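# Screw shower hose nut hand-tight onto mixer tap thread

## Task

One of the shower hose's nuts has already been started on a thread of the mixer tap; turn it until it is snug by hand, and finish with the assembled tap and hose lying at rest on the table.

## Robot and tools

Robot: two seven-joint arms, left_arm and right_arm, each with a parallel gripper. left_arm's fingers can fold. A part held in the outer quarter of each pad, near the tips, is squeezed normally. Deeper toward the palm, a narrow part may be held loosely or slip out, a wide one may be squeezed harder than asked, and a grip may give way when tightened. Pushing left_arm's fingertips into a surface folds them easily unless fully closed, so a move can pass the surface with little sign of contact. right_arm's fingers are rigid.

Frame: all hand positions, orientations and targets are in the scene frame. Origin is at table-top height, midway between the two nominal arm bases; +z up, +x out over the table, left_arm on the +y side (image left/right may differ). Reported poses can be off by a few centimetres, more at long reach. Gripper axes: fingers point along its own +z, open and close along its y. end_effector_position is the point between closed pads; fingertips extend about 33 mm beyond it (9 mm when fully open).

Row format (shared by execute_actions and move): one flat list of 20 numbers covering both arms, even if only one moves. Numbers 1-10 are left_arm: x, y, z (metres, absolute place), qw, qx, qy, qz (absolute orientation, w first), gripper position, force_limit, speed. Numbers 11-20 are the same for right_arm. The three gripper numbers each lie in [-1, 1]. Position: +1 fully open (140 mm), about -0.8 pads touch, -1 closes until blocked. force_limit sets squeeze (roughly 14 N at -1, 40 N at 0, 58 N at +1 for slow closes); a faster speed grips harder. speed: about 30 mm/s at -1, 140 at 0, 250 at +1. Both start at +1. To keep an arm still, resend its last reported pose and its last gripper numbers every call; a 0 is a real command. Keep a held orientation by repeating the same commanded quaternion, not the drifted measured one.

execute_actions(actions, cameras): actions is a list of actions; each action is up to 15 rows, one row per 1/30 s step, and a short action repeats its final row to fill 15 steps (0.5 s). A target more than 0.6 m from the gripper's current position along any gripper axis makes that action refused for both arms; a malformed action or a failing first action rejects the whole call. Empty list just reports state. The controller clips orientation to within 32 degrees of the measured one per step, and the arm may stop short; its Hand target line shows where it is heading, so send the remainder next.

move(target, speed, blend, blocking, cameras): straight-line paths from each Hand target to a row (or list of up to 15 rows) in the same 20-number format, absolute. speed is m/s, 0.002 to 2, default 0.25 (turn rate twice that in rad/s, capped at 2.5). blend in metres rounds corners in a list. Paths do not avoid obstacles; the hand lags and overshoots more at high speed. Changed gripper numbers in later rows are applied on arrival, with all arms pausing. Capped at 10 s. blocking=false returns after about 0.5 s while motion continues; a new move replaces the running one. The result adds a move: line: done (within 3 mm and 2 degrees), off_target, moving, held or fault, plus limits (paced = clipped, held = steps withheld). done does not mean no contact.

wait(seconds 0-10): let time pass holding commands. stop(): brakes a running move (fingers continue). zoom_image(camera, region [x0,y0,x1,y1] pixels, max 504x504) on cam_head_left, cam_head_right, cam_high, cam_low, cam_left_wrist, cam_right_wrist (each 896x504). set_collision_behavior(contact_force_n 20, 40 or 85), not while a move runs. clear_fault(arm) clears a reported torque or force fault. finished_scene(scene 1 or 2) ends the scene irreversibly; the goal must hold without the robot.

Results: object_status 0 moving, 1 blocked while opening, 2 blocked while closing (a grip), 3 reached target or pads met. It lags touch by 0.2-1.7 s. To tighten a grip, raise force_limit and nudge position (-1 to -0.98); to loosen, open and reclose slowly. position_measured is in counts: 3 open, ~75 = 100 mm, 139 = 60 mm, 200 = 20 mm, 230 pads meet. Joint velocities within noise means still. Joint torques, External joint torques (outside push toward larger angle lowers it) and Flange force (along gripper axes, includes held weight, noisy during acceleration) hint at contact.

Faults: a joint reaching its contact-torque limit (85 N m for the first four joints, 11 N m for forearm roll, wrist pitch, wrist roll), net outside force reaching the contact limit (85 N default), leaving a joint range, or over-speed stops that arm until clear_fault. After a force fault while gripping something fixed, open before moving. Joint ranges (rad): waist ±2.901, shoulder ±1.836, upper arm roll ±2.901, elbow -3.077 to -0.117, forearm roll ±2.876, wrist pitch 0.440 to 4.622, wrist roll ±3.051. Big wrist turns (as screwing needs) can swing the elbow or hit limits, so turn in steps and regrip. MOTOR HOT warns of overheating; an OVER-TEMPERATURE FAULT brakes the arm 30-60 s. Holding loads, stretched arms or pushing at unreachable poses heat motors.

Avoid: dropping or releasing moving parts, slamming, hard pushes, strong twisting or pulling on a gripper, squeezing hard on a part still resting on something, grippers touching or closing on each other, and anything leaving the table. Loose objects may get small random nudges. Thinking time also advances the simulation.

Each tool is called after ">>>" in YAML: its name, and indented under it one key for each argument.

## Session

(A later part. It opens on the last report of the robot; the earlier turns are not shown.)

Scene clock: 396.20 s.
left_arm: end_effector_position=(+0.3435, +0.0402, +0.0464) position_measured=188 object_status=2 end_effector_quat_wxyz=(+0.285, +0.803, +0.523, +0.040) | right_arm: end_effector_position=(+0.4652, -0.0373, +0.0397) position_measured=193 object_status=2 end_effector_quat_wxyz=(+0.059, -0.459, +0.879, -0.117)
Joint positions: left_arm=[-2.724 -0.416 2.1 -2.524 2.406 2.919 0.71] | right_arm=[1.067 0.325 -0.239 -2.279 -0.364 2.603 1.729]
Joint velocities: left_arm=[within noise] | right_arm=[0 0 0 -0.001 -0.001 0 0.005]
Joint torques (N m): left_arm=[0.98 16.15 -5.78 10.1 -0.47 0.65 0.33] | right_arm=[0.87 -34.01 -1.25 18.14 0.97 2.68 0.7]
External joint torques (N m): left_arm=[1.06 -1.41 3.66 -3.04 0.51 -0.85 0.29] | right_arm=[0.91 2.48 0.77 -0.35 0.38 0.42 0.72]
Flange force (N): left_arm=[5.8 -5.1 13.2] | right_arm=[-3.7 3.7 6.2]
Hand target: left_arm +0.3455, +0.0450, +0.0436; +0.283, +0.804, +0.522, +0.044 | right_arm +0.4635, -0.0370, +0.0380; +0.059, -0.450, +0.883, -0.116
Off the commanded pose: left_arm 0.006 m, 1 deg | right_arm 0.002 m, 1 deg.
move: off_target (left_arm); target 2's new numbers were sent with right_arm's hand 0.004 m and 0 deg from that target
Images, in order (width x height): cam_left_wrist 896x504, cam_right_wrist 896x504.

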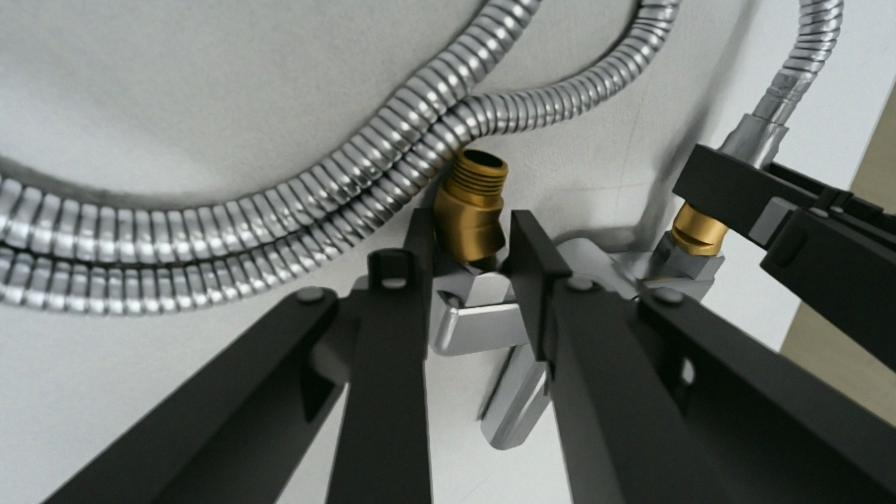

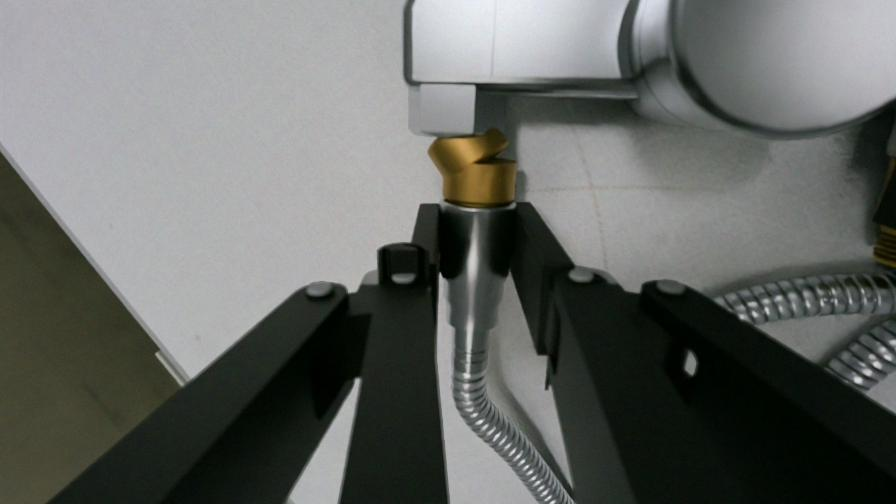

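>>> move:
  target:
    - [0.3450,0.0430,0.0440,0.2827,0.8036,0.522,0.044,-1,1,-1,0.4645,-0.0373,0.0395,-0.0593,0.4501,-0.8833,0.1163,-0.4,1,-1]
    - [0.3450,0.0430,0.0440,0.2827,0.8036,0.522,0.044,-1,1,-1,0.4695,-0.0385,0.0498,0,0.4540,-0.8909,0,-0.4,1,-1]
    - [0.3450,0.0430,0.0440,0.2827,0.8036,0.522,0.044,-1,1,-1,0.4755,-0.0495,0.045,0.0788,0.4471,-0.8774,-0.1546,-0.4,1,-1]
    - [0.3450,0.0430,0.0440,0.2827,0.8036,0.522,0.044,-1,1,-1,0.4724,-0.0485,0.034,0.0788,0.4471,-0.8774,-0.1546,-1,1,-1]
    - [0.3450,0.0430,0.0440,0.2827,0.8036,0.522,0.044,-1,1,-1,0.4675,-0.0435,0.0355,0,0.4540,-0.8909,0,-1,1,-1]
    - [0.3450,0.0430,0.0440,0.2827,0.8036,0.522,0.044,-1,1,-1,0.4635,-0.0375,0.0380,-0.0593,0.4501,-0.8833,0.1163,-1,1,-1]
  speed: 0.7
  blend: [0,0.005,0.004,0,0.004,0]
  cameras: []

>>> move:
  target:
    - [0.3445,0.0415,0.0440,0.2827,0.8036,0.522,0.044,-1,1,-1,0.4642,-0.0380,0.0395,-0.0593,0.4501,-0.8833,0.1163,-0.4,1,-1]
    - [0.3445,0.0415,0.0440,0.2827,0.8036,0.522,0.044,-1,1,-1,0.4690,-0.0400,0.0498,0,0.4540,-0.8909,0,-0.4,1,-1]
    - [0.3445,0.0415,0.0440,0.2827,0.8036,0.522,0.044,-1,1,-1,0.4750,-0.0510,0.045,0.0788,0.4471,-0.8774,-0.1546,-0.4,1,-1]
    - [0.3445,0.0415,0.0440,0.2827,0.8036,0.522,0.044,-1,1,-1,0.4718,-0.0502,0.034,0.0788,0.4471,-0.8774,-0.1546,-1,1,-1]
    - [0.3445,0.0415,0.0440,0.2827,0.8036,0.522,0.044,-1,1,-1,0.4670,-0.0450,0.0355,0,0.4540,-0.8909,0,-1,1,-1]
    - [0.3445,0.0415,0.0440,0.2827,0.8036,0.522,0.044,-1,1,-1,0.4630,-0.0390,0.0380,-0.0593,0.4501,-0.8833,0.1163,-1,1,-1]
  speed: 0.7
  blend: [0,0.005,0.004,0,0.004,0]
  cameras: ["cam_right_wrist"]

>>> zoom_image:
  camera: "cam_right_wrist"
  region: [400, 90, 580, 330]

>>> move:
  target:
    - [0.3440,0.0400,0.0440,0.2827,0.8036,0.522,0.044,-1,1,-1,0.4637,-0.0395,0.0395,-0.0593,0.4501,-0.8833,0.1163,-0.4,1,-1]
    - [0.3440,0.0400,0.0440,0.2827,0.8036,0.522,0.044,-1,1,-1,0.4685,-0.0415,0.0498,0,0.4540,-0.8909,0,-0.4,1,-1]
    - [0.3440,0.0400,0.0440,0.2827,0.8036,0.522,0.044,-1,1,-1,0.4745,-0.0525,0.045,0.0788,0.4471,-0.8774,-0.1546,-0.4,1,-1]
    - [0.3440,0.0400,0.0440,0.2827,0.8036,0.522,0.044,-1,1,-1,0.4713,-0.0517,0.034,0.0788,0.4471,-0.8774,-0.1546,-1,1,-1]
    - [0.3440,0.0400,0.0440,0.2827,0.8036,0.522,0.044,-1,1,-1,0.4665,-0.0465,0.0355,0,0.4540,-0.8909,0,-1,1,-1]
    - [0.3440,0.0400,0.0440,0.2827,0.8036,0.522,0.044,-1,1,-1,0.4625,-0.0405,0.0380,-0.0593,0.4501,-0.8833,0.1163,-1,1,-1]
  speed: 0.7
  blend: [0,0.005,0.004,0,0.004,0]
  cameras: ["cam_right_wrist"]

>>> zoom_image:
  camera: "cam_right_wrist"
  region: [400, 90, 580, 330]

Scene clock: 405.03 s.
left_arm: end_effector_position=(+0.3428, +0.0384, +0.0467) position_measured=188 object_status=2 end_effector_quat_wxyz=(+0.285, +0.803, +0.523, +0.039) | right_arm: end_effector_position=(+0.4654, -0.0371, +0.0399) position_measured=193 object_status=2 end_effector_quat_wxyz=(+0.060, -0.458, +0.879, -0.116)
Joint positions: left_arm=[-2.751 -0.403 2.118 -2.519 2.412 2.927 0.688] | right_arm=[1.06 0.323 -0.232 -2.279 -0.369 2.604 1.734]
Joint velocities: left_arm=[within noise] | right_arm=[0.002 0.001 0 0 0.001 0.001 0.005]
Joint torques (N m): left_arm=[1.01 16.39 -5.62 10.44 -0.49 0.57 0.3] | right_arm=[0.73 -34.01 -1.15 17.85 0.95 2.51 0.56]
External joint torques (N m): left_arm=[0.97 -1.51 3.41 -2.93 0.51 -0.9 0.26] | right_arm=[0.63 2.35 0.65 -0.54 0.36 0.26 0.58]
Flange force (N): left_arm=[5.4 -5.1 13.1] | right_arm=[-3.0 3.0 5.6]
Hand target: left_arm +0.3450, +0.0430, +0.0441; +0.283, +0.804, +0.522, +0.044 | right_arm +0.4635, -0.0375, +0.0380; +0.059, -0.450, +0.883, -0.116
Off the commanded pose: left_arm 0.006 m, 1 deg | right_arm 0.003 m, 1 deg.
move: off_target (left_arm)
No camera images: "cameras" was empty.

Scene clock: 411.20 s.
left_arm: end_effector_position=(+0.3425, +0.0367, +0.0469) position_measured=188 object_status=2 end_effector_quat_wxyz=(+0.285, +0.803, +0.523, +0.040) | right_arm: end_effector_position=(+0.4648, -0.0385, +0.0399) position_measured=193 object_status=2 end_effector_quat_wxyz=(+0.060, -0.459, +0.879, -0.116)
Joint positions: left_arm=[-2.774 -0.394 2.134 -2.513 2.418 2.933 0.67] | right_arm=[1.052 0.32 -0.226 -2.284 -0.374 2.605 1.736]
Joint velocities: left_arm=[within noise] | right_arm=[0.001 0.001 -0.001 -0.001 0 0.001 0.007]
Joint torques (N m): left_arm=[1.08 16.43 -5.21 10.27 -0.46 0.57 0.35] | right_arm=[0.7 -33.88 -1.28 18.07 0.91 2.51 0.59]
External joint torques (N m): left_arm=[1.07 -1.78 3.61 -3.25 0.55 -0.87 0.31] | right_arm=[0.73 2.45 0.57 -0.36 0.32 0.25 0.62]
Flange force (N): left_arm=[5.9 -5.4 13.9] | right_arm=[-3.7 3.2 5.9]
Hand target: left_arm +0.3445, +0.0415, +0.0441; +0.283, +0.804, +0.522, +0.044 | right_arm +0.4630, -0.0390, +0.0380; +0.059, -0.450, +0.883, -0.116
Off the commanded pose: left_arm 0.006 m, 1 deg | right_arm 0.003 m, 1 deg.
move: off_target (left_arm)
Images, in order (width x height): cam_right_wrist 896x504.

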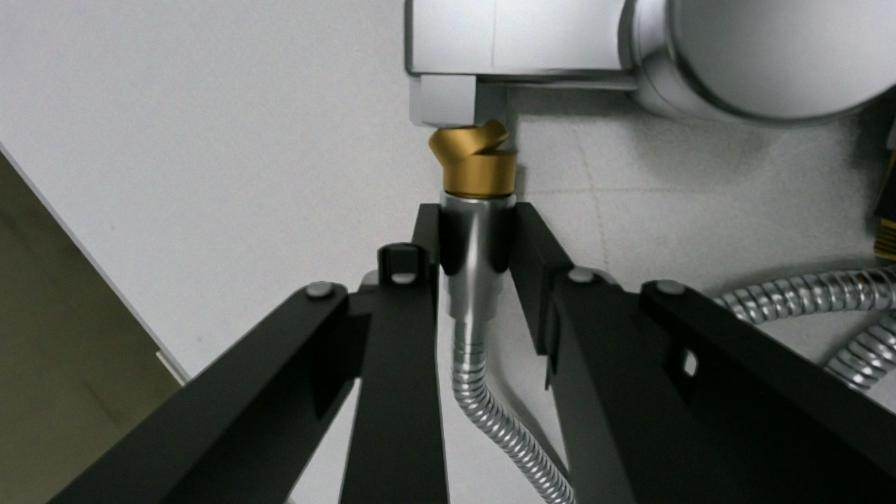

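Scaled by 2.100 from the camera's 896x504 image, which has a finer 1280x720 frame.

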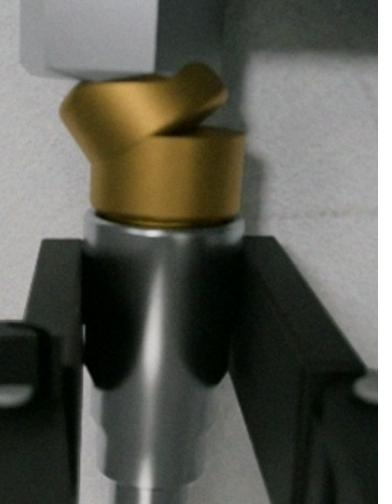

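Scene clock: 417.40 s.
left_arm: end_effector_position=(+0.3425, +0.0351, +0.0471) position_measured=188 object_status=2 end_effector_quat_wxyz=(+0.285, +0.802, +0.523, +0.040) | right_arm: end_effector_position=(+0.4644, -0.0397, +0.0402) position_measured=193 object_status=2 end_effector_quat_wxyz=(+0.060, -0.458, +0.879, -0.116)
Joint positions: left_arm=[-2.799 -0.385 2.151 -2.508 2.425 2.939 0.649] | right_arm=[1.044 0.316 -0.22 -2.289 -0.38 2.607 1.74]
Joint velocities: within noise
Joint torques (N m): left_arm=[1.01 16.49 -4.92 10.05 -0.39 0.63 0.36] | right_arm=[0.61 -33.51 -1.2 17.77 0.99 2.44 0.61]
External joint torques (N m): left_arm=[1.01 -1.94 3.62 -3.52 0.63 -0.8 0.32] | right_arm=[0.69 2.69 0.6 -0.62 0.4 0.19 0.64]
Flange force (N): left_arm=[5.9 -5.7 14.0] | right_arm=[-3.6 3.3 6.3]
Hand target: left_arm +0.3439, +0.0400, +0.0441; +0.283, +0.804, +0.522, +0.044 | right_arm +0.4625, -0.0405, +0.0380; +0.059, -0.450, +0.883, -0.116
Off the commanded pose: left_arm 0.006 m, 1 deg | right_arm 0.003 m, 1 deg.
move: off_target (left_arm)
Images, in order (width x height): cam_right_wrist 896x504.

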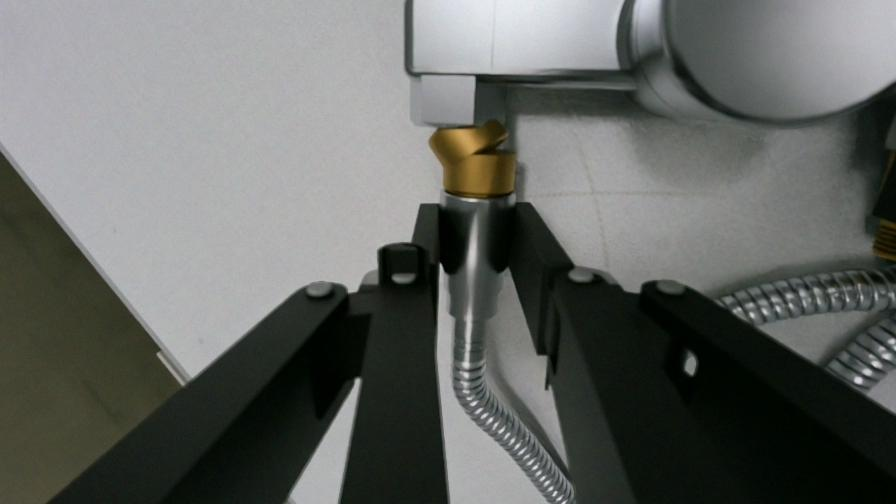

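Scaled by 2.100 from the camera's 896x504 image, which has a finer 1280x720 frame.

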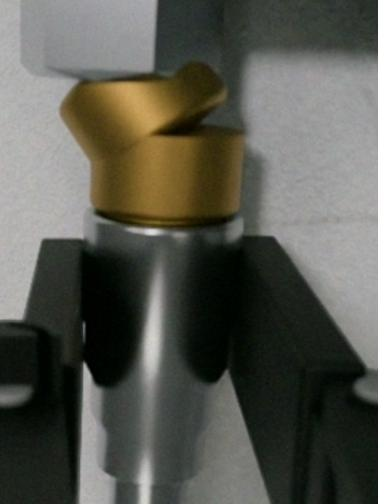

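>>> move:
  target:
    - [0.3440,0.0400,0.0440,0.2827,0.8036,0.522,0.044,-1,1,-1,0.4637,-0.0400,0.0395,-0.0593,0.4501,-0.8833,0.1163,-0.4,1,0]
    - [0.3440,0.0400,0.0440,0.2827,0.8036,0.522,0.044,-1,1,-1,0.4685,-0.0415,0.0498,0,0.4540,-0.8909,0,-0.4,1,0]
    - [0.3440,0.0400,0.0440,0.2827,0.8036,0.522,0.044,-1,1,-1,0.4740,-0.0540,0.045,0.0788,0.4471,-0.8774,-0.1546,-0.4,1,0]
    - [0.3440,0.0400,0.0440,0.2827,0.8036,0.522,0.044,-1,1,-1,0.4708,-0.0532,0.034,0.0788,0.4471,-0.8774,-0.1546,-1,1,0.2]
    - [0.3440,0.0400,0.0440,0.2827,0.8036,0.522,0.044,-1,1,-1,0.4660,-0.0480,0.0355,0,0.4540,-0.8909,0,-1,1,0.2]
    - [0.3440,0.0400,0.0440,0.2827,0.8036,0.522,0.044,-1,1,-1,0.4620,-0.0420,0.0380,-0.0593,0.4501,-0.8833,0.1163,-1,1,0.2]
  speed: 0.6
  blend: [0,0.005,0.004,0,0.004,0]
  cameras: ["cam_right_wrist"]

>>> zoom_image:
  camera: "cam_right_wrist"
  region: [400, 90, 580, 330]

>>> move:
  target:
    - [0.3435,0.0385,0.0440,0.2827,0.8036,0.522,0.044,-1,1,-1,0.4630,-0.0415,0.0395,-0.0593,0.4501,-0.8833,0.1163,-0.4,1,0]
    - [0.3435,0.0385,0.0440,0.2827,0.8036,0.522,0.044,-1,1,-1,0.4680,-0.0430,0.0498,0,0.4540,-0.8909,0,-0.4,1,0]
    - [0.3435,0.0385,0.0440,0.2827,0.8036,0.522,0.044,-1,1,-1,0.4735,-0.0555,0.045,0.0788,0.4471,-0.8774,-0.1546,-0.4,1,0]
    - [0.3435,0.0385,0.0440,0.2827,0.8036,0.522,0.044,-1,1,-1,0.4703,-0.0547,0.034,0.0788,0.4471,-0.8774,-0.1546,-1,1,0.3]
    - [0.3435,0.0385,0.0440,0.2827,0.8036,0.522,0.044,-1,1,-1,0.4655,-0.0495,0.0355,0,0.4540,-0.8909,0,-1,1,0.3]
    - [0.3435,0.0385,0.0440,0.2827,0.8036,0.522,0.044,-1,1,-1,0.4615,-0.0435,0.0380,-0.0593,0.4501,-0.8833,0.1163,-1,1,0.3]
  speed: 0.6
  blend: [0,0.005,0.004,0,0.004,0]
  cameras: ["cam_right_wrist","cam_left_wrist"]

>>> zoom_image:
  camera: "cam_right_wrist"
  region: [400, 90, 580, 330]

Scene clock: 425.67 s.
left_arm: end_effector_position=(+0.3424, +0.0347, +0.0474) position_measured=188 object_status=2 end_effector_quat_wxyz=(+0.285, +0.803, +0.522, +0.040) | right_arm: end_effector_position=(+0.4637, -0.0418, +0.0398) position_measured=193 object_status=2 end_effector_quat_wxyz=(+0.059, -0.459, +0.879, -0.116)
Joint positions: left_arm=[-2.811 -0.379 2.16 -2.506 2.433 2.943 0.637] | right_arm=[1.039 0.313 -0.216 -2.294 -0.385 2.608 1.74]
Joint velocities: left_arm=[within noise] | right_arm=[0.002 0 -0.002 -0.002 0 0 0.01]
Joint torques (N m): left_arm=[1.3 16.51 -4.28 9.89 -0.52 0.63 0.31] | right_arm=[0.72 -33.68 -0.51 17.69 1 2.58 0.73]
External joint torques (N m): left_arm=[1.17 -2.15 3.99 -3.75 0.5 -0.76 0.27] | right_arm=[0.82 2.39 1.25 -0.63 0.41 0.34 0.76]
Flange force (N): left_arm=[6.0 -5.4 14.9] | right_arm=[-3.0 4.0 5.7]
Hand target: left_arm +0.3439, +0.0400, +0.0441; +0.283, +0.804, +0.522, +0.044 | right_arm +0.4620, -0.0420, +0.0380; +0.059, -0.450, +0.883, -0.116
Off the commanded pose: left_arm 0.007 m, 1 deg | right_arm 0.003 m, 1 deg.
move: off_target (left_arm)
Images, in order (width x height): cam_right_wrist 896x504.

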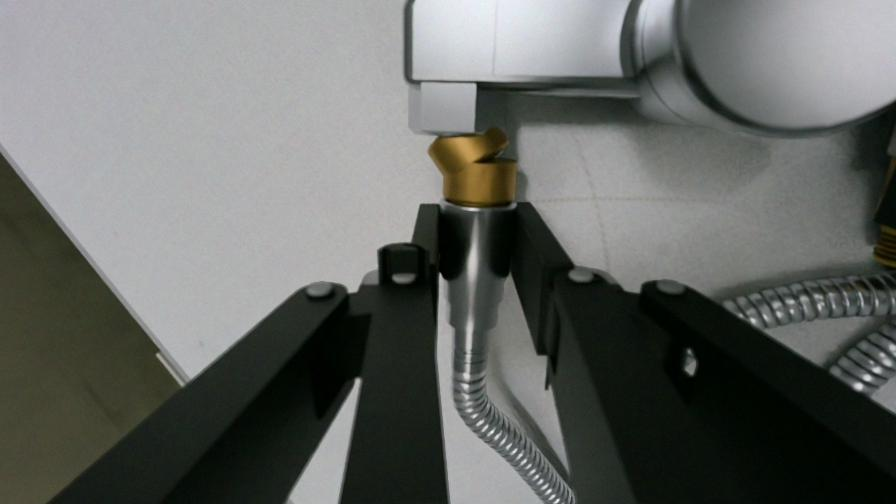

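Scaled by 2.100 from the camera's 896x504 image, which has a finer 1280x720 frame.

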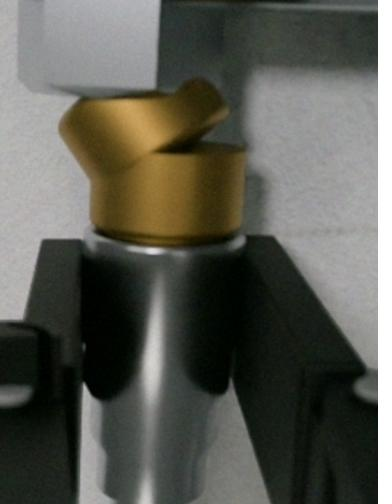

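Scene clock: 431.50 s.
left_arm: end_effector_position=(+0.3426, +0.0333, +0.0477) position_measured=188 object_status=2 end_effector_quat_wxyz=(+0.286, +0.802, +0.523, +0.041) | right_arm: end_effector_position=(+0.4634, -0.0436, +0.0399) position_measured=193 object_status=2 end_effector_quat_wxyz=(+0.059, -0.459, +0.879, -0.116)
Joint positions: left_arm=[-2.833 -0.372 2.175 -2.501 2.438 2.947 0.621] | right_arm=[1.032 0.309 -0.211 -2.299 -0.39 2.609 1.742]
Joint velocities: left_arm=[within noise] | right_arm=[0 0 0 -0.001 0 0 0.005]
Joint torques (N m): left_arm=[1.11 16.22 -4.19 9.75 -0.5 0.53 0.38] | right_arm=[0.87 -33.47 -0.74 17.85 1.02 2.62 0.79]
External joint torques (N m): left_arm=[1.11 -2.69 3.99 -3.95 0.53 -0.85 0.33] | right_arm=[0.74 2.48 0.74 -0.48 0.44 0.37 0.81]
Flange force (N): left_arm=[6.0 -5.9 17.2] | right_arm=[-3.4 3.7 6.2]
Hand target: left_arm +0.3434, +0.0385, +0.0441; +0.283, +0.804, +0.522, +0.044 | right_arm +0.4615, -0.0435, +0.0380; +0.059, -0.450, +0.883, -0.116
Off the commanded pose: left_arm 0.006 m, 1 deg | right_arm 0.003 m, 1 deg.
move: off_target (left_arm)
Images, in order (width x height): cam_left_wrist 896x504, cam_right_wrist 896x504.

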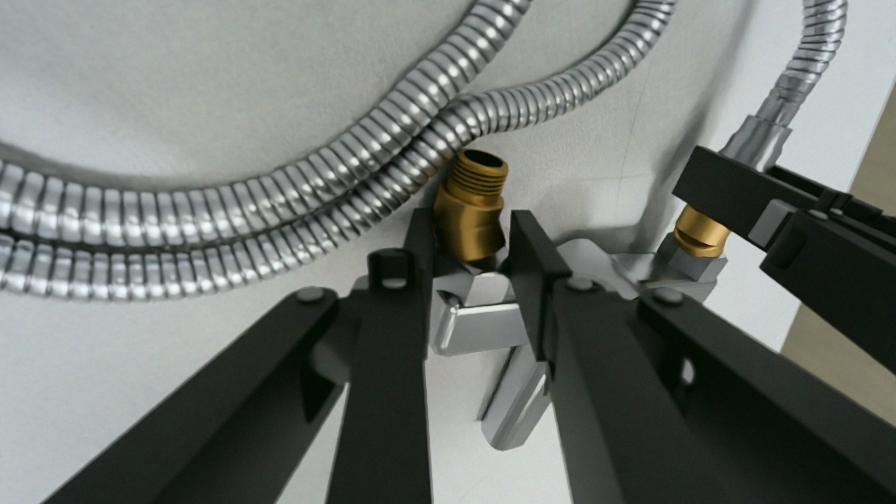

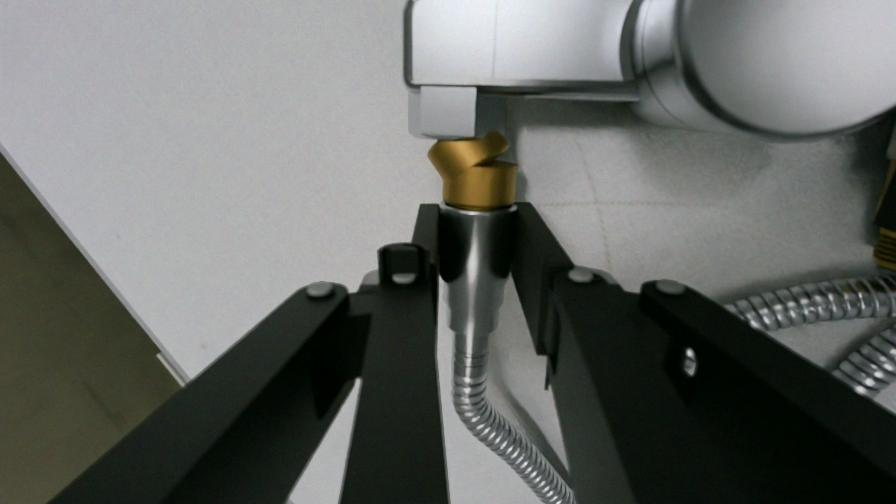

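Scaled by 2.100 from the camera's 896x504 image, which has a finer 1280x720 frame.

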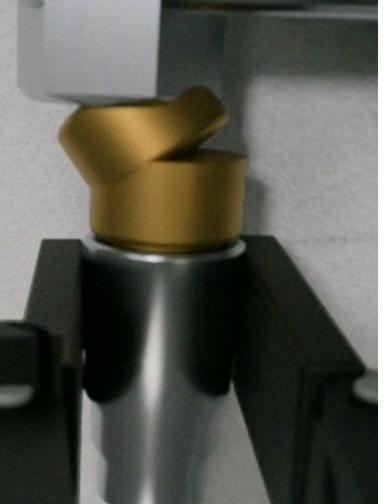

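>>> move:
  target:
    - [0.3435,0.0380,0.0445,0.2827,0.8036,0.522,0.044,-1,1,-1,0.4630,-0.0436,0.0395,-0.0593,0.4501,-0.8833,0.1163,-0.4,1,0]
    - [0.3435,0.0380,0.0445,0.2827,0.8036,0.522,0.044,-1,1,-1,0.4675,-0.0450,0.0498,0,0.4540,-0.8909,0,-0.4,1,0]
    - [0.3435,0.0380,0.0445,0.2827,0.8036,0.522,0.044,-1,1,-1,0.4732,-0.0565,0.045,0.0788,0.4471,-0.8774,-0.1546,-0.4,1,0]
    - [0.3435,0.0380,0.0445,0.2827,0.8036,0.522,0.044,-1,1,-1,0.4700,-0.0552,0.034,0.0788,0.4471,-0.8774,-0.1546,-1,1,0.4]
  speed: 0.6
  blend: [0,0.005,0.004,0]
  cameras: []

>>> wait:
  seconds: 0.5
  cameras: ["cam_right_wrist"]

>>> move:
  target:
    - [0.3435,0.0380,0.0445,0.2827,0.8036,0.522,0.044,-1,1,-1,0.4652,-0.0500,0.0355,0,0.4540,-0.8909,0,-1,1,0.4]
    - [0.3435,0.0380,0.0445,0.2827,0.8036,0.522,0.044,-1,1,-1,0.4612,-0.0440,0.0380,-0.0593,0.4501,-0.8833,0.1163,-1,1,0.4]
  speed: 0.4
  blend: [0.004,0]
  cameras: ["cam_right_wrist"]

>>> zoom_image:
  camera: "cam_right_wrist"
  region: [400, 90, 580, 330]

Scene clock: 437.10 s.
left_arm: end_effector_position=(+0.3435, +0.0336, +0.0477) position_measured=188 object_status=2 end_effector_quat_wxyz=(+0.285, +0.803, +0.522, +0.042) | right_arm: end_effector_position=(+0.4715, -0.0547, +0.0351) position_measured=194 object_status=2 end_effector_quat_wxyz=(-0.077, -0.443, +0.880, +0.155)
Joint positions: left_arm=[-2.837 -0.369 2.18 -2.5 2.438 2.948 0.622] | right_arm=[0.268 0.43 0.305 -2.115 0.277 2.367 0.946]
Joint velocities: within noise
Joint torques (N m): left_arm=[1.16 16.62 -5.28 10.53 -0.82 0.49 0.21] | right_arm=[-0.28 -36.98 4.93 19.03 0.26 1.66 -0.34]
External joint torques (N m): left_arm=[1.18 -2.42 2.86 -3.27 0.22 -0.88 0.16] | right_arm=[-0.11 2.42 0.67 -0.42 -0.14 -0.18 -0.38]
Flange force (N): left_arm=[5.3 -6.4 13.1] | right_arm=[-3.2 -3.2 3.9]
Hand target: left_arm +0.3435, +0.0380, +0.0446; +0.283, +0.804, +0.522, +0.044 | right_arm +0.4700, -0.0552, +0.0340; -0.079, -0.447, +0.877, +0.155
Off the commanded pose: left_arm 0.005 m, 0 deg | right_arm 0.002 m, 1 deg.
move: off_target (left_arm)
No camera images: "cameras" was empty.

Scene clock: 437.60 s.
left_arm: end_effector_position=(+0.3435, +0.0336, +0.0477) position_measured=188 object_status=2 end_effector_quat_wxyz=(+0.285, +0.803, +0.522, +0.042) | right_arm: end_effector_position=(+0.4715, -0.0547, +0.0351) position_measured=194 object_status=2 end_effector_quat_wxyz=(-0.077, -0.443, +0.880, +0.155)
Joint positions: left_arm=[-2.837 -0.369 2.18 -2.5 2.438 2.948 0.622] | right_arm=[0.268 0.43 0.305 -2.115 0.277 2.367 0.946]
Joint velocities: within noise
Joint torques (N m): left_arm=[1.12 16.59 -5.29 10.55 -0.83 0.48 0.24] | right_arm=[-0.26 -36.98 4.95 19.07 0.27 1.7 -0.34]
External joint torques (N m): left_arm=[1.2 -2.41 2.89 -3.24 0.21 -0.9 0.2] | right_arm=[-0.04 2.54 0.73 -0.44 -0.13 -0.16 -0.38]
Flange force (N): left_arm=[5.2 -6.2 13.3] | right_arm=[-3.4 -3.2 4.2]
Hand target: left_arm +0.3435, +0.0380, +0.0446; +0.283, +0.804, +0.522, +0.044 | right_arm +0.4700, -0.0552, +0.0340; -0.079, -0.447, +0.877, +0.155
Tool commands: left_gripper/position=-1.0 left_gripper/force_limit=+1.0 left_gripper/speed=-1.0 right_gripper/position=-1.0 right_gripper/force_limit=+1.0 right_gripper/speed=+0.4
Off the commanded pose: left_arm 0.005 m, 0 deg | right_arm 0.002 m, 1 deg.
wait: 0.50 s; at rest by 0.17 s
Images, in order (width x height): cam_right_wrist 896x504.

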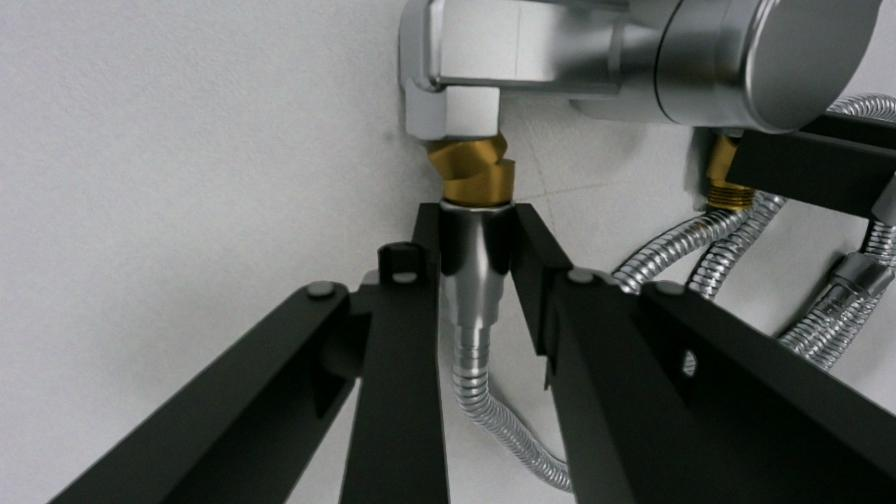

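Scene clock: 439.90 s.
left_arm: end_effector_position=(+0.3425, +0.0330, +0.0479) position_measured=188 object_status=2 end_effector_quat_wxyz=(+0.285, +0.802, +0.522, +0.041) | right_arm: end_effector_position=(+0.4632, -0.0440, +0.0401) position_measured=194 object_status=2 end_effector_quat_wxyz=(+0.059, -0.460, +0.878, -0.116)
Joint positions: left_arm=[-2.844 -0.366 2.184 -2.499 2.442 2.951 0.612] | right_arm=[1.034 0.308 -0.214 -2.301 -0.39 2.61 1.74]
Joint velocities: within noise
Joint torques (N m): left_arm=[1.14 16.36 -4.17 10.18 -0.54 0.52 0.31] | right_arm=[0.87 -33.18 -0.84 17.87 1.02 2.61 0.81]
External joint torques (N m): left_arm=[1.19 -2.74 3.91 -3.72 0.5 -0.84 0.27] | right_arm=[0.78 2.81 0.7 -0.53 0.44 0.35 0.83]
Flange force (N): left_arm=[6.1 -5.6 16.9] | right_arm=[-3.9 3.9 7.0]
Hand target: left_arm +0.3434, +0.0380, +0.0446; +0.283, +0.804, +0.522, +0.044 | right_arm +0.4612, -0.0440, +0.0380; +0.059, -0.450, +0.883, -0.116
Off the commanded pose: left_arm 0.006 m, 0 deg | right_arm 0.003 m, 1 deg.
move: off_target (left_arm)
Images, in order (width x height): cam_right_wrist 896x504.

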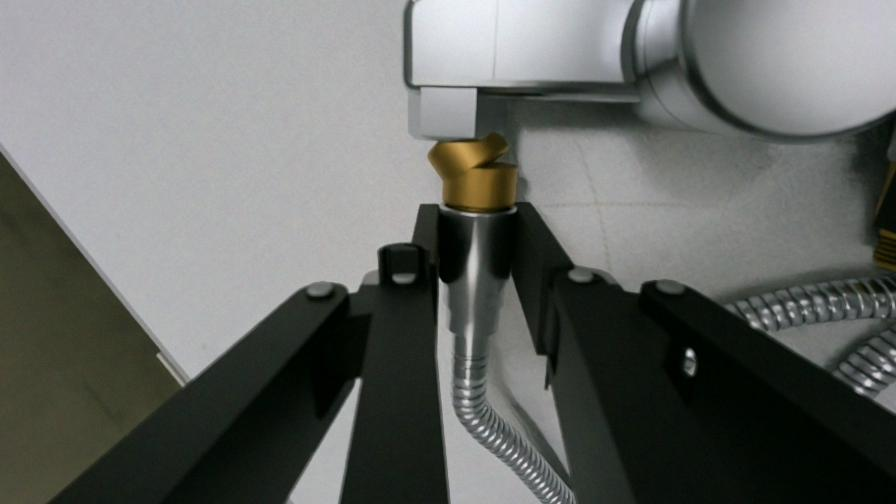

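Scaled by 2.100 from the camera's 896x504 image, which has a finer 1280x720 frame.

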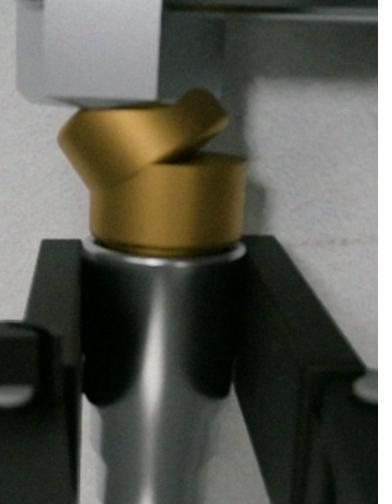

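>>> move:
  target:
    - [0.3430,0.0345,0.0475,0.2827,0.8036,0.522,0.044,-1,1,-1,0.4632,-0.0440,0.0398,-0.0593,0.4501,-0.8833,0.1163,-0.4,1,-1]
    - [0.3430,0.0345,0.0475,0.2827,0.8036,0.522,0.044,-1,1,-1,0.4680,-0.0450,0.0498,0,0.4540,-0.8909,0,-0.4,1,-1]
    - [0.3430,0.0345,0.0475,0.2827,0.8036,0.522,0.044,-1,1,-1,0.4732,-0.0565,0.045,0.0788,0.4471,-0.8774,-0.1546,-0.4,1,-1]
    - [0.3430,0.0345,0.0455,0.2827,0.8036,0.522,0.044,-1,1,-1,0.4705,-0.0552,0.034,0.0788,0.4471,-0.8774,-0.1546,-1,1,0.6]
  speed: 0.6
  blend: [0,0.005,0.004,0]
  cameras: []

>>> move:
  target:
    - [0.3430,0.0375,0.0445,0.2827,0.8036,0.522,0.044,-1,1,-1,0.4652,-0.0505,0.0355,0,0.4540,-0.8909,0,-1,1,0.6]
    - [0.3430,0.0375,0.0445,0.2827,0.8036,0.522,0.044,-1,1,-1,0.4612,-0.0445,0.0380,-0.0593,0.4501,-0.8833,0.1163,-1,1,0.6]
  speed: 0.4
  blend: [0.004,0]
  cameras: ["cam_right_wrist","cam_left_wrist"]

>>> zoom_image:
  camera: "cam_right_wrist"
  region: [430, 120, 530, 250]

Scene clock: 444.97 s.
left_arm: end_effector_position=(+0.3437, +0.0328, +0.0479) position_measured=188 object_status=2 end_effector_quat_wxyz=(+0.284, +0.803, +0.522, +0.043) | right_arm: end_effector_position=(+0.4720, -0.0548, +0.0351) position_measured=194 object_status=2 end_effector_quat_wxyz=(-0.077, -0.443, +0.880, +0.155)
Joint positions: left_arm=[-2.849 -0.365 2.188 -2.498 2.427 2.95 0.627] | right_arm=[0.27 0.43 0.302 -2.113 0.278 2.366 0.945]
Joint velocities: within noise
Joint torques (N m): left_arm=[0.35 15.74 -6.55 11.47 -0.81 0.37 0.31] | right_arm=[-0.25 -37.04 4.95 19.16 0.3 1.7 -0.37]
External joint torques (N m): left_arm=[0.41 -3.44 1.52 -2.39 0.22 -1.01 0.26] | right_arm=[-0.14 2.41 0.67 -0.26 -0.1 -0.14 -0.41]
Flange force (N): left_arm=[3.9 -6.7 17.5] | right_arm=[-3.5 -3.4 3.9]
Hand target: left_arm +0.3430, +0.0345, +0.0455; +0.283, +0.804, +0.522, +0.044 | right_arm +0.4705, -0.0552, +0.0340; -0.079, -0.447, +0.877, +0.155
Off the commanded pose: left_arm 0.003 m, 0 deg | right_arm 0.002 m, 1 deg.
joint sent to its limit (left arm) — joint 1 (waist), lower limit. The joint targets still meet the commanded pose.
move: done
No camera images: "cameras" was empty.

Scene clock: 447.23 s.
left_arm: end_effector_position=(+0.3423, +0.0326, +0.0479) position_measured=188 object_status=2 end_effector_quat_wxyz=(+0.286, +0.802, +0.523, +0.041) | right_arm: end_effector_position=(+0.4632, -0.0441, +0.0404) position_measured=194 object_status=2 end_effector_quat_wxyz=(+0.060, -0.460, +0.878, -0.116)
Joint positions: left_arm=[-2.848 -0.364 2.186 -2.499 2.442 2.951 0.609] | right_arm=[1.033 0.307 -0.213 -2.302 -0.391 2.61 1.74]
Joint velocities: left_arm=[within noise] | right_arm=[0 -0.001 -0.001 -0.001 0 0 0.007]
Joint torques (N m): left_arm=[1.08 16.42 -4.17 10.12 -0.55 0.57 0.36] | right_arm=[0.77 -32.88 -0.87 17.82 0.97 2.62 0.73]
External joint torques (N m): left_arm=[0.98 -2.72 3.73 -3.79 0.5 -0.77 0.31] | right_arm=[0.96 3.02 0.91 -0.51 0.38 0.38 0.76]
Flange force (N): left_arm=[5.5 -5.5 16.7] | right_arm=[-4.4 4.2 7.4]
Hand target: left_arm +0.3429, +0.0375, +0.0446; +0.283, +0.804, +0.522, +0.044 | right_arm +0.4612, -0.0445, +0.0380; +0.059, -0.450, +0.883, -0.116
Off the commanded pose: left_arm 0.006 m, 0 deg | right_arm 0.003 m, 1 deg.
move: off_target (left_arm)
Images, in order (width x height): cam_left_wrist 896x504, cam_right_wrist 896x504.

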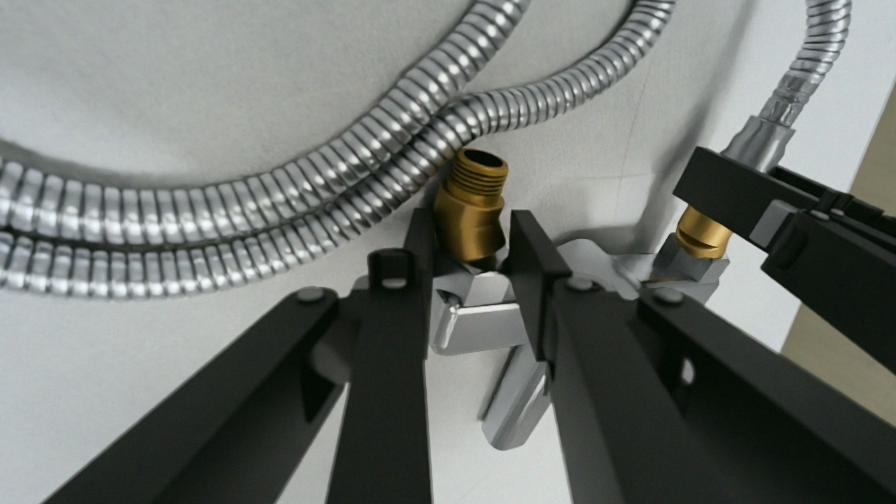

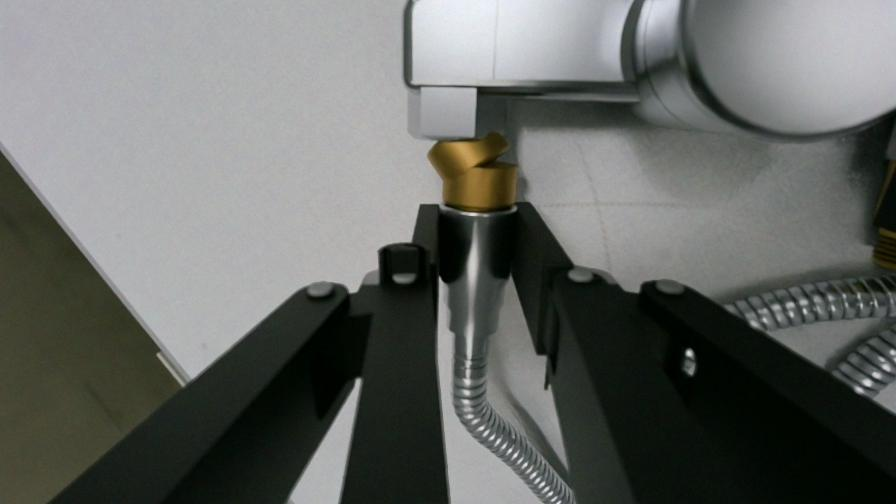

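Scaled by 3.877 from the camera's 896x504 image, which has a finer 1280x720 frame.

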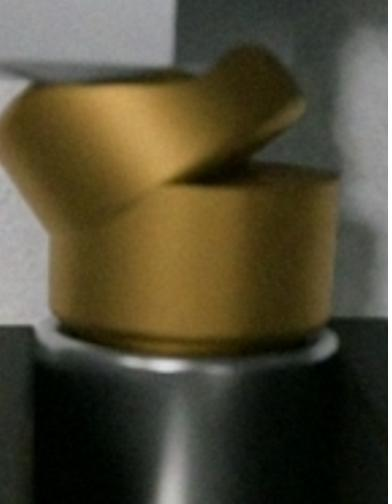

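>>> move:
  target:
    - [0.3430,0.0365,0.0450,0.2827,0.8036,0.522,0.044,-1,1,-1,0.4632,-0.0440,0.0398,-0.0593,0.4501,-0.8833,0.1163,-0.4,1,0]
    - [0.3430,0.0365,0.0450,0.2827,0.8036,0.522,0.044,-1,1,-1,0.4680,-0.0450,0.0498,0,0.4540,-0.8909,0,-0.4,1,0]
    - [0.3430,0.0365,0.0450,0.2827,0.8036,0.522,0.044,-1,1,-1,0.4732,-0.0565,0.045,0.0788,0.4471,-0.8774,-0.1546,-0.4,1,0]
    - [0.3430,0.0365,0.0450,0.2827,0.8036,0.522,0.044,-1,1,-1,0.4705,-0.0552,0.034,0.0788,0.4471,-0.8774,-0.1546,-1,1,0.4]
    - [0.3430,0.0365,0.0450,0.2827,0.8036,0.522,0.044,-1,1,-1,0.4652,-0.0505,0.0355,0,0.4540,-0.8909,0,-1,1,0.4]
    - [0.3430,0.0365,0.0450,0.2827,0.8036,0.522,0.044,-1,1,-1,0.4612,-0.0445,0.0380,-0.0593,0.4501,-0.8833,0.1163,-1,1,0.4]
  speed: 0.6
  blend: [0,0.005,0.004,0,0.004,0]
  cameras: []

>>> move:
  target:
    - [0.3430,0.0365,0.0450,0.2827,0.8036,0.522,0.044,-1,1,-1,0.4632,-0.0440,0.0398,-0.0593,0.4501,-0.8833,0.1163,-0.4,1,0]
    - [0.3430,0.0365,0.0450,0.2827,0.8036,0.522,0.044,-1,1,-1,0.4680,-0.0450,0.0498,0,0.4540,-0.8909,0,-0.4,1,0]
    - [0.3430,0.0365,0.0450,0.2827,0.8036,0.522,0.044,-1,1,-1,0.4732,-0.0565,0.045,0.0788,0.4471,-0.8774,-0.1546,-0.4,1,0]
    - [0.3430,0.0365,0.0450,0.2827,0.8036,0.522,0.044,-1,1,-1,0.4705,-0.0552,0.034,0.0788,0.4471,-0.8774,-0.1546,-1,1,0.4]
    - [0.3430,0.0365,0.0450,0.2827,0.8036,0.522,0.044,-1,1,-1,0.4652,-0.0505,0.0355,0,0.4540,-0.8909,0,-1,1,0.4]
    - [0.3430,0.0365,0.0450,0.2827,0.8036,0.522,0.044,-1,1,-1,0.4612,-0.0445,0.0380,-0.0593,0.4501,-0.8833,0.1163,-1,1,0.4]
  speed: 0.6
  blend: [0,0.005,0.004,0,0.004,0]
  cameras: []

>>> move:
  target:
    - [0.3430,0.0365,0.0450,0.2827,0.8036,0.522,0.044,-1,1,-1,0.4632,-0.0440,0.0398,-0.0593,0.4501,-0.8833,0.1163,-0.4,1,0]
    - [0.3430,0.0365,0.0450,0.2827,0.8036,0.522,0.044,-1,1,-1,0.4680,-0.0450,0.0498,0,0.4540,-0.8909,0,-0.4,1,0]
    - [0.3430,0.0365,0.0450,0.2827,0.8036,0.522,0.044,-1,1,-1,0.4732,-0.0565,0.045,0.0788,0.4471,-0.8774,-0.1546,-0.4,1,0]
    - [0.3430,0.0365,0.0450,0.2827,0.8036,0.522,0.044,-1,1,-1,0.4705,-0.0552,0.034,0.0788,0.4471,-0.8774,-0.1546,-1,1,0.4]
    - [0.3430,0.0365,0.0450,0.2827,0.8036,0.522,0.044,-1,1,-1,0.4652,-0.0505,0.0355,0,0.4540,-0.8909,0,-1,1,0.4]
    - [0.3430,0.0365,0.0450,0.2827,0.8036,0.522,0.044,-1,1,-1,0.4612,-0.0445,0.0380,-0.0593,0.4501,-0.8833,0.1163,-1,1,0.4]
  speed: 0.6
  blend: [0,0.005,0.004,0,0.004,0]
  cameras: ["cam_right_wrist"]

>>> zoom_image:
  camera: "cam_right_wrist"
  region: [430, 120, 530, 250]

Scene clock: 455.93 s.
left_arm: end_effector_position=(+0.3414, +0.0316, +0.0481) position_measured=188 object_status=2 end_effector_quat_wxyz=(+0.285, +0.803, +0.521, +0.041) | right_arm: end_effector_position=(+0.4631, -0.0445, +0.0401) position_measured=194 object_status=2 end_effector_quat_wxyz=(+0.059, -0.459, +0.879, -0.116)
Joint positions: left_arm=[-2.852 -0.364 2.187 -2.498 2.44 2.952 0.611] | right_arm=[1.025 0.306 -0.206 -2.302 -0.395 2.609 1.744]
Joint velocities: left_arm=[0.001 0 0.001 -0.001 -0.002 0.001 0.005] | right_arm=[0 0 0 0 0 0 0.005]
Joint torques (N m): left_arm=[1.56 16.18 -4.83 10.4 -0.83 0.69 0.4] | right_arm=[0.83 -33.1 -0.69 17.94 0.94 2.62 0.78]
External joint torques (N m): left_arm=[1.58 -2.95 3.16 -3.48 0.21 -0.68 0.36] | right_arm=[0.76 2.81 0.78 -0.35 0.36 0.37 0.81]
Flange force (N): left_arm=[6.5 -5.9 14.7] | right_arm=[-4.5 3.9 7.1]
Hand target: left_arm +0.3429, +0.0365, +0.0451; +0.283, +0.804, +0.522, +0.044 | right_arm +0.4612, -0.0445, +0.0380; +0.059, -0.450, +0.883, -0.116
Off the commanded pose: left_arm 0.006 m, 0 deg | right_arm 0.003 m, 1 deg.
joint read past its limit (left arm) — joint 1 (waist), lower limit.
joint sent to its limit (left arm) — joint 1 (waist), lower limit. The joint targets still meet the commanded pose.
move: off_target (left_arm)
No camera images: "cameras" was empty.

Scene clock: 461.73 s.
left_arm: end_effector_position=(+0.3411, +0.0312, +0.0483) position_measured=188 object_status=2 end_effector_quat_wxyz=(+0.285, +0.804, +0.521, +0.041) | right_arm: end_effector_position=(+0.4630, -0.0450, +0.0399) position_measured=193 object_status=2 end_effector_quat_wxyz=(+0.059, -0.460, +0.878, -0.116)
Joint positions: left_arm=[-2.852 -0.364 2.187 -2.498 2.44 2.952 0.612] | right_arm=[1.016 0.306 -0.198 -2.302 -0.399 2.608 1.746]
Joint velocities: left_arm=[within noise] | right_arm=[0.001 -0.001 0 0 -0.001 -0.001 0.006]
Joint torques (N m): left_arm=[1.72 16.22 -4.58 10.7 -0.87 0.36 0.34] | right_arm=[0.93 -33.17 -0.61 18.09 0.95 2.75 0.9]
External joint torques (N m): left_arm=[1.66 -2.8 3.31 -3.14 0.17 -1 0.3] | right_arm=[1.14 2.84 1.05 -0.27 0.36 0.51 0.93]
Flange force (N): left_arm=[6.2 -5.6 15.6] | right_arm=[-4.6 4.7 7.3]
Hand target: left_arm +0.3429, +0.0365, +0.0451; +0.283, +0.804, +0.522, +0.044 | right_arm +0.4612, -0.0445, +0.0380; +0.059, -0.450, +0.883, -0.116
Off the commanded pose: left_arm 0.006 m, 1 deg | right_arm 0.003 m, 1 deg.
joint read past its limit (left arm) — joint 1 (waist), lower limit.
joint sent to its limit (left arm) — joint 1 (waist), lower limit. The joint targets still meet the commanded pose.
move: off_target (left_arm)
No camera images: "cameras" was empty.

Scene clock: 467.50 s.
left_arm: end_effector_position=(+0.3416, +0.0314, +0.0484) position_measured=188 object_status=2 end_effector_quat_wxyz=(+0.286, +0.804, +0.521, +0.041) | right_arm: end_effector_position=(+0.4630, -0.0461, +0.0394) position_measured=193 object_status=2 end_effector_quat_wxyz=(+0.058, -0.460, +0.878, -0.117)
Joint positions: left_arm=[-2.852 -0.363 2.187 -2.498 2.44 2.952 0.612] | right_arm=[1.01 0.306 -0.193 -2.302 -0.403 2.606 1.746]
Joint velocities: left_arm=[0 0 0.001 0.001 -0.001 -0.001 0.004] | right_arm=[within noise]
Joint torques (N m): left_arm=[1.57 16.04 -4.65 10.26 -0.89 0.66 0.32] | right_arm=[1.21 -33.48 -0.31 18.3 1.05 2.85 0.89]
External joint torques (N m): left_arm=[1.62 -3.12 3.37 -3.63 0.15 -0.71 0.28] | right_arm=[1.13 2.73 1.03 -0.14 0.47 0.58 0.92]
Flange force (N): left_arm=[6.5 -6.1 15.6] | right_arm=[-4.9 4.6 7.2]
Hand target: left_arm +0.3429, +0.0365, +0.0451; +0.283, +0.804, +0.522, +0.044 | right_arm +0.4612, -0.0445, +0.0380; +0.059, -0.450, +0.883, -0.116
Off the commanded pose: left_arm 0.006 m, 0 deg | right_arm 0.003 m, 1 deg.
joint read past its limit (left arm) — joint 1 (waist), lower limit.
joint sent to its limit (left arm) — joint 1 (waist), lower limit. The joint targets still meet the commanded pose.
move: off_target (left_arm)
Images, in order (width x height): cam_right_wrist 896x504.

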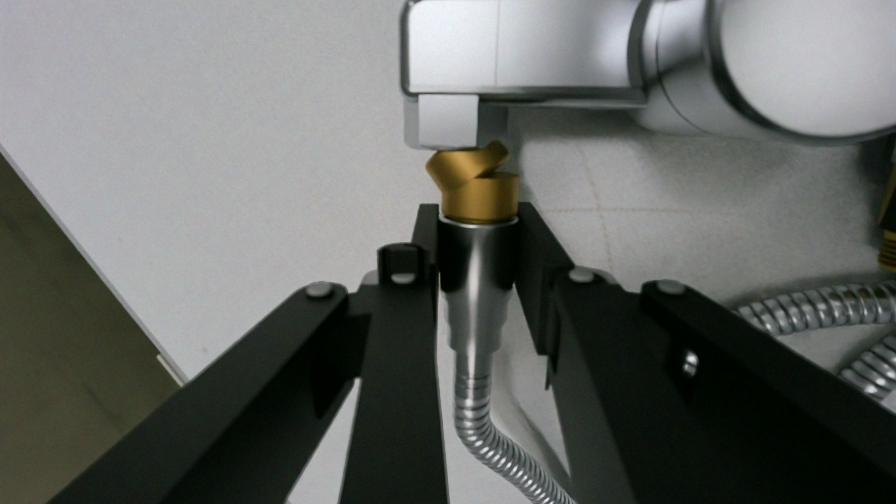

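Scaled by 3.877 from the camera's 896x504 image, which has a finer 1280x720 frame.

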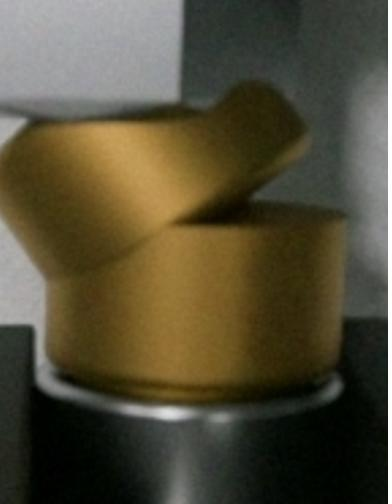

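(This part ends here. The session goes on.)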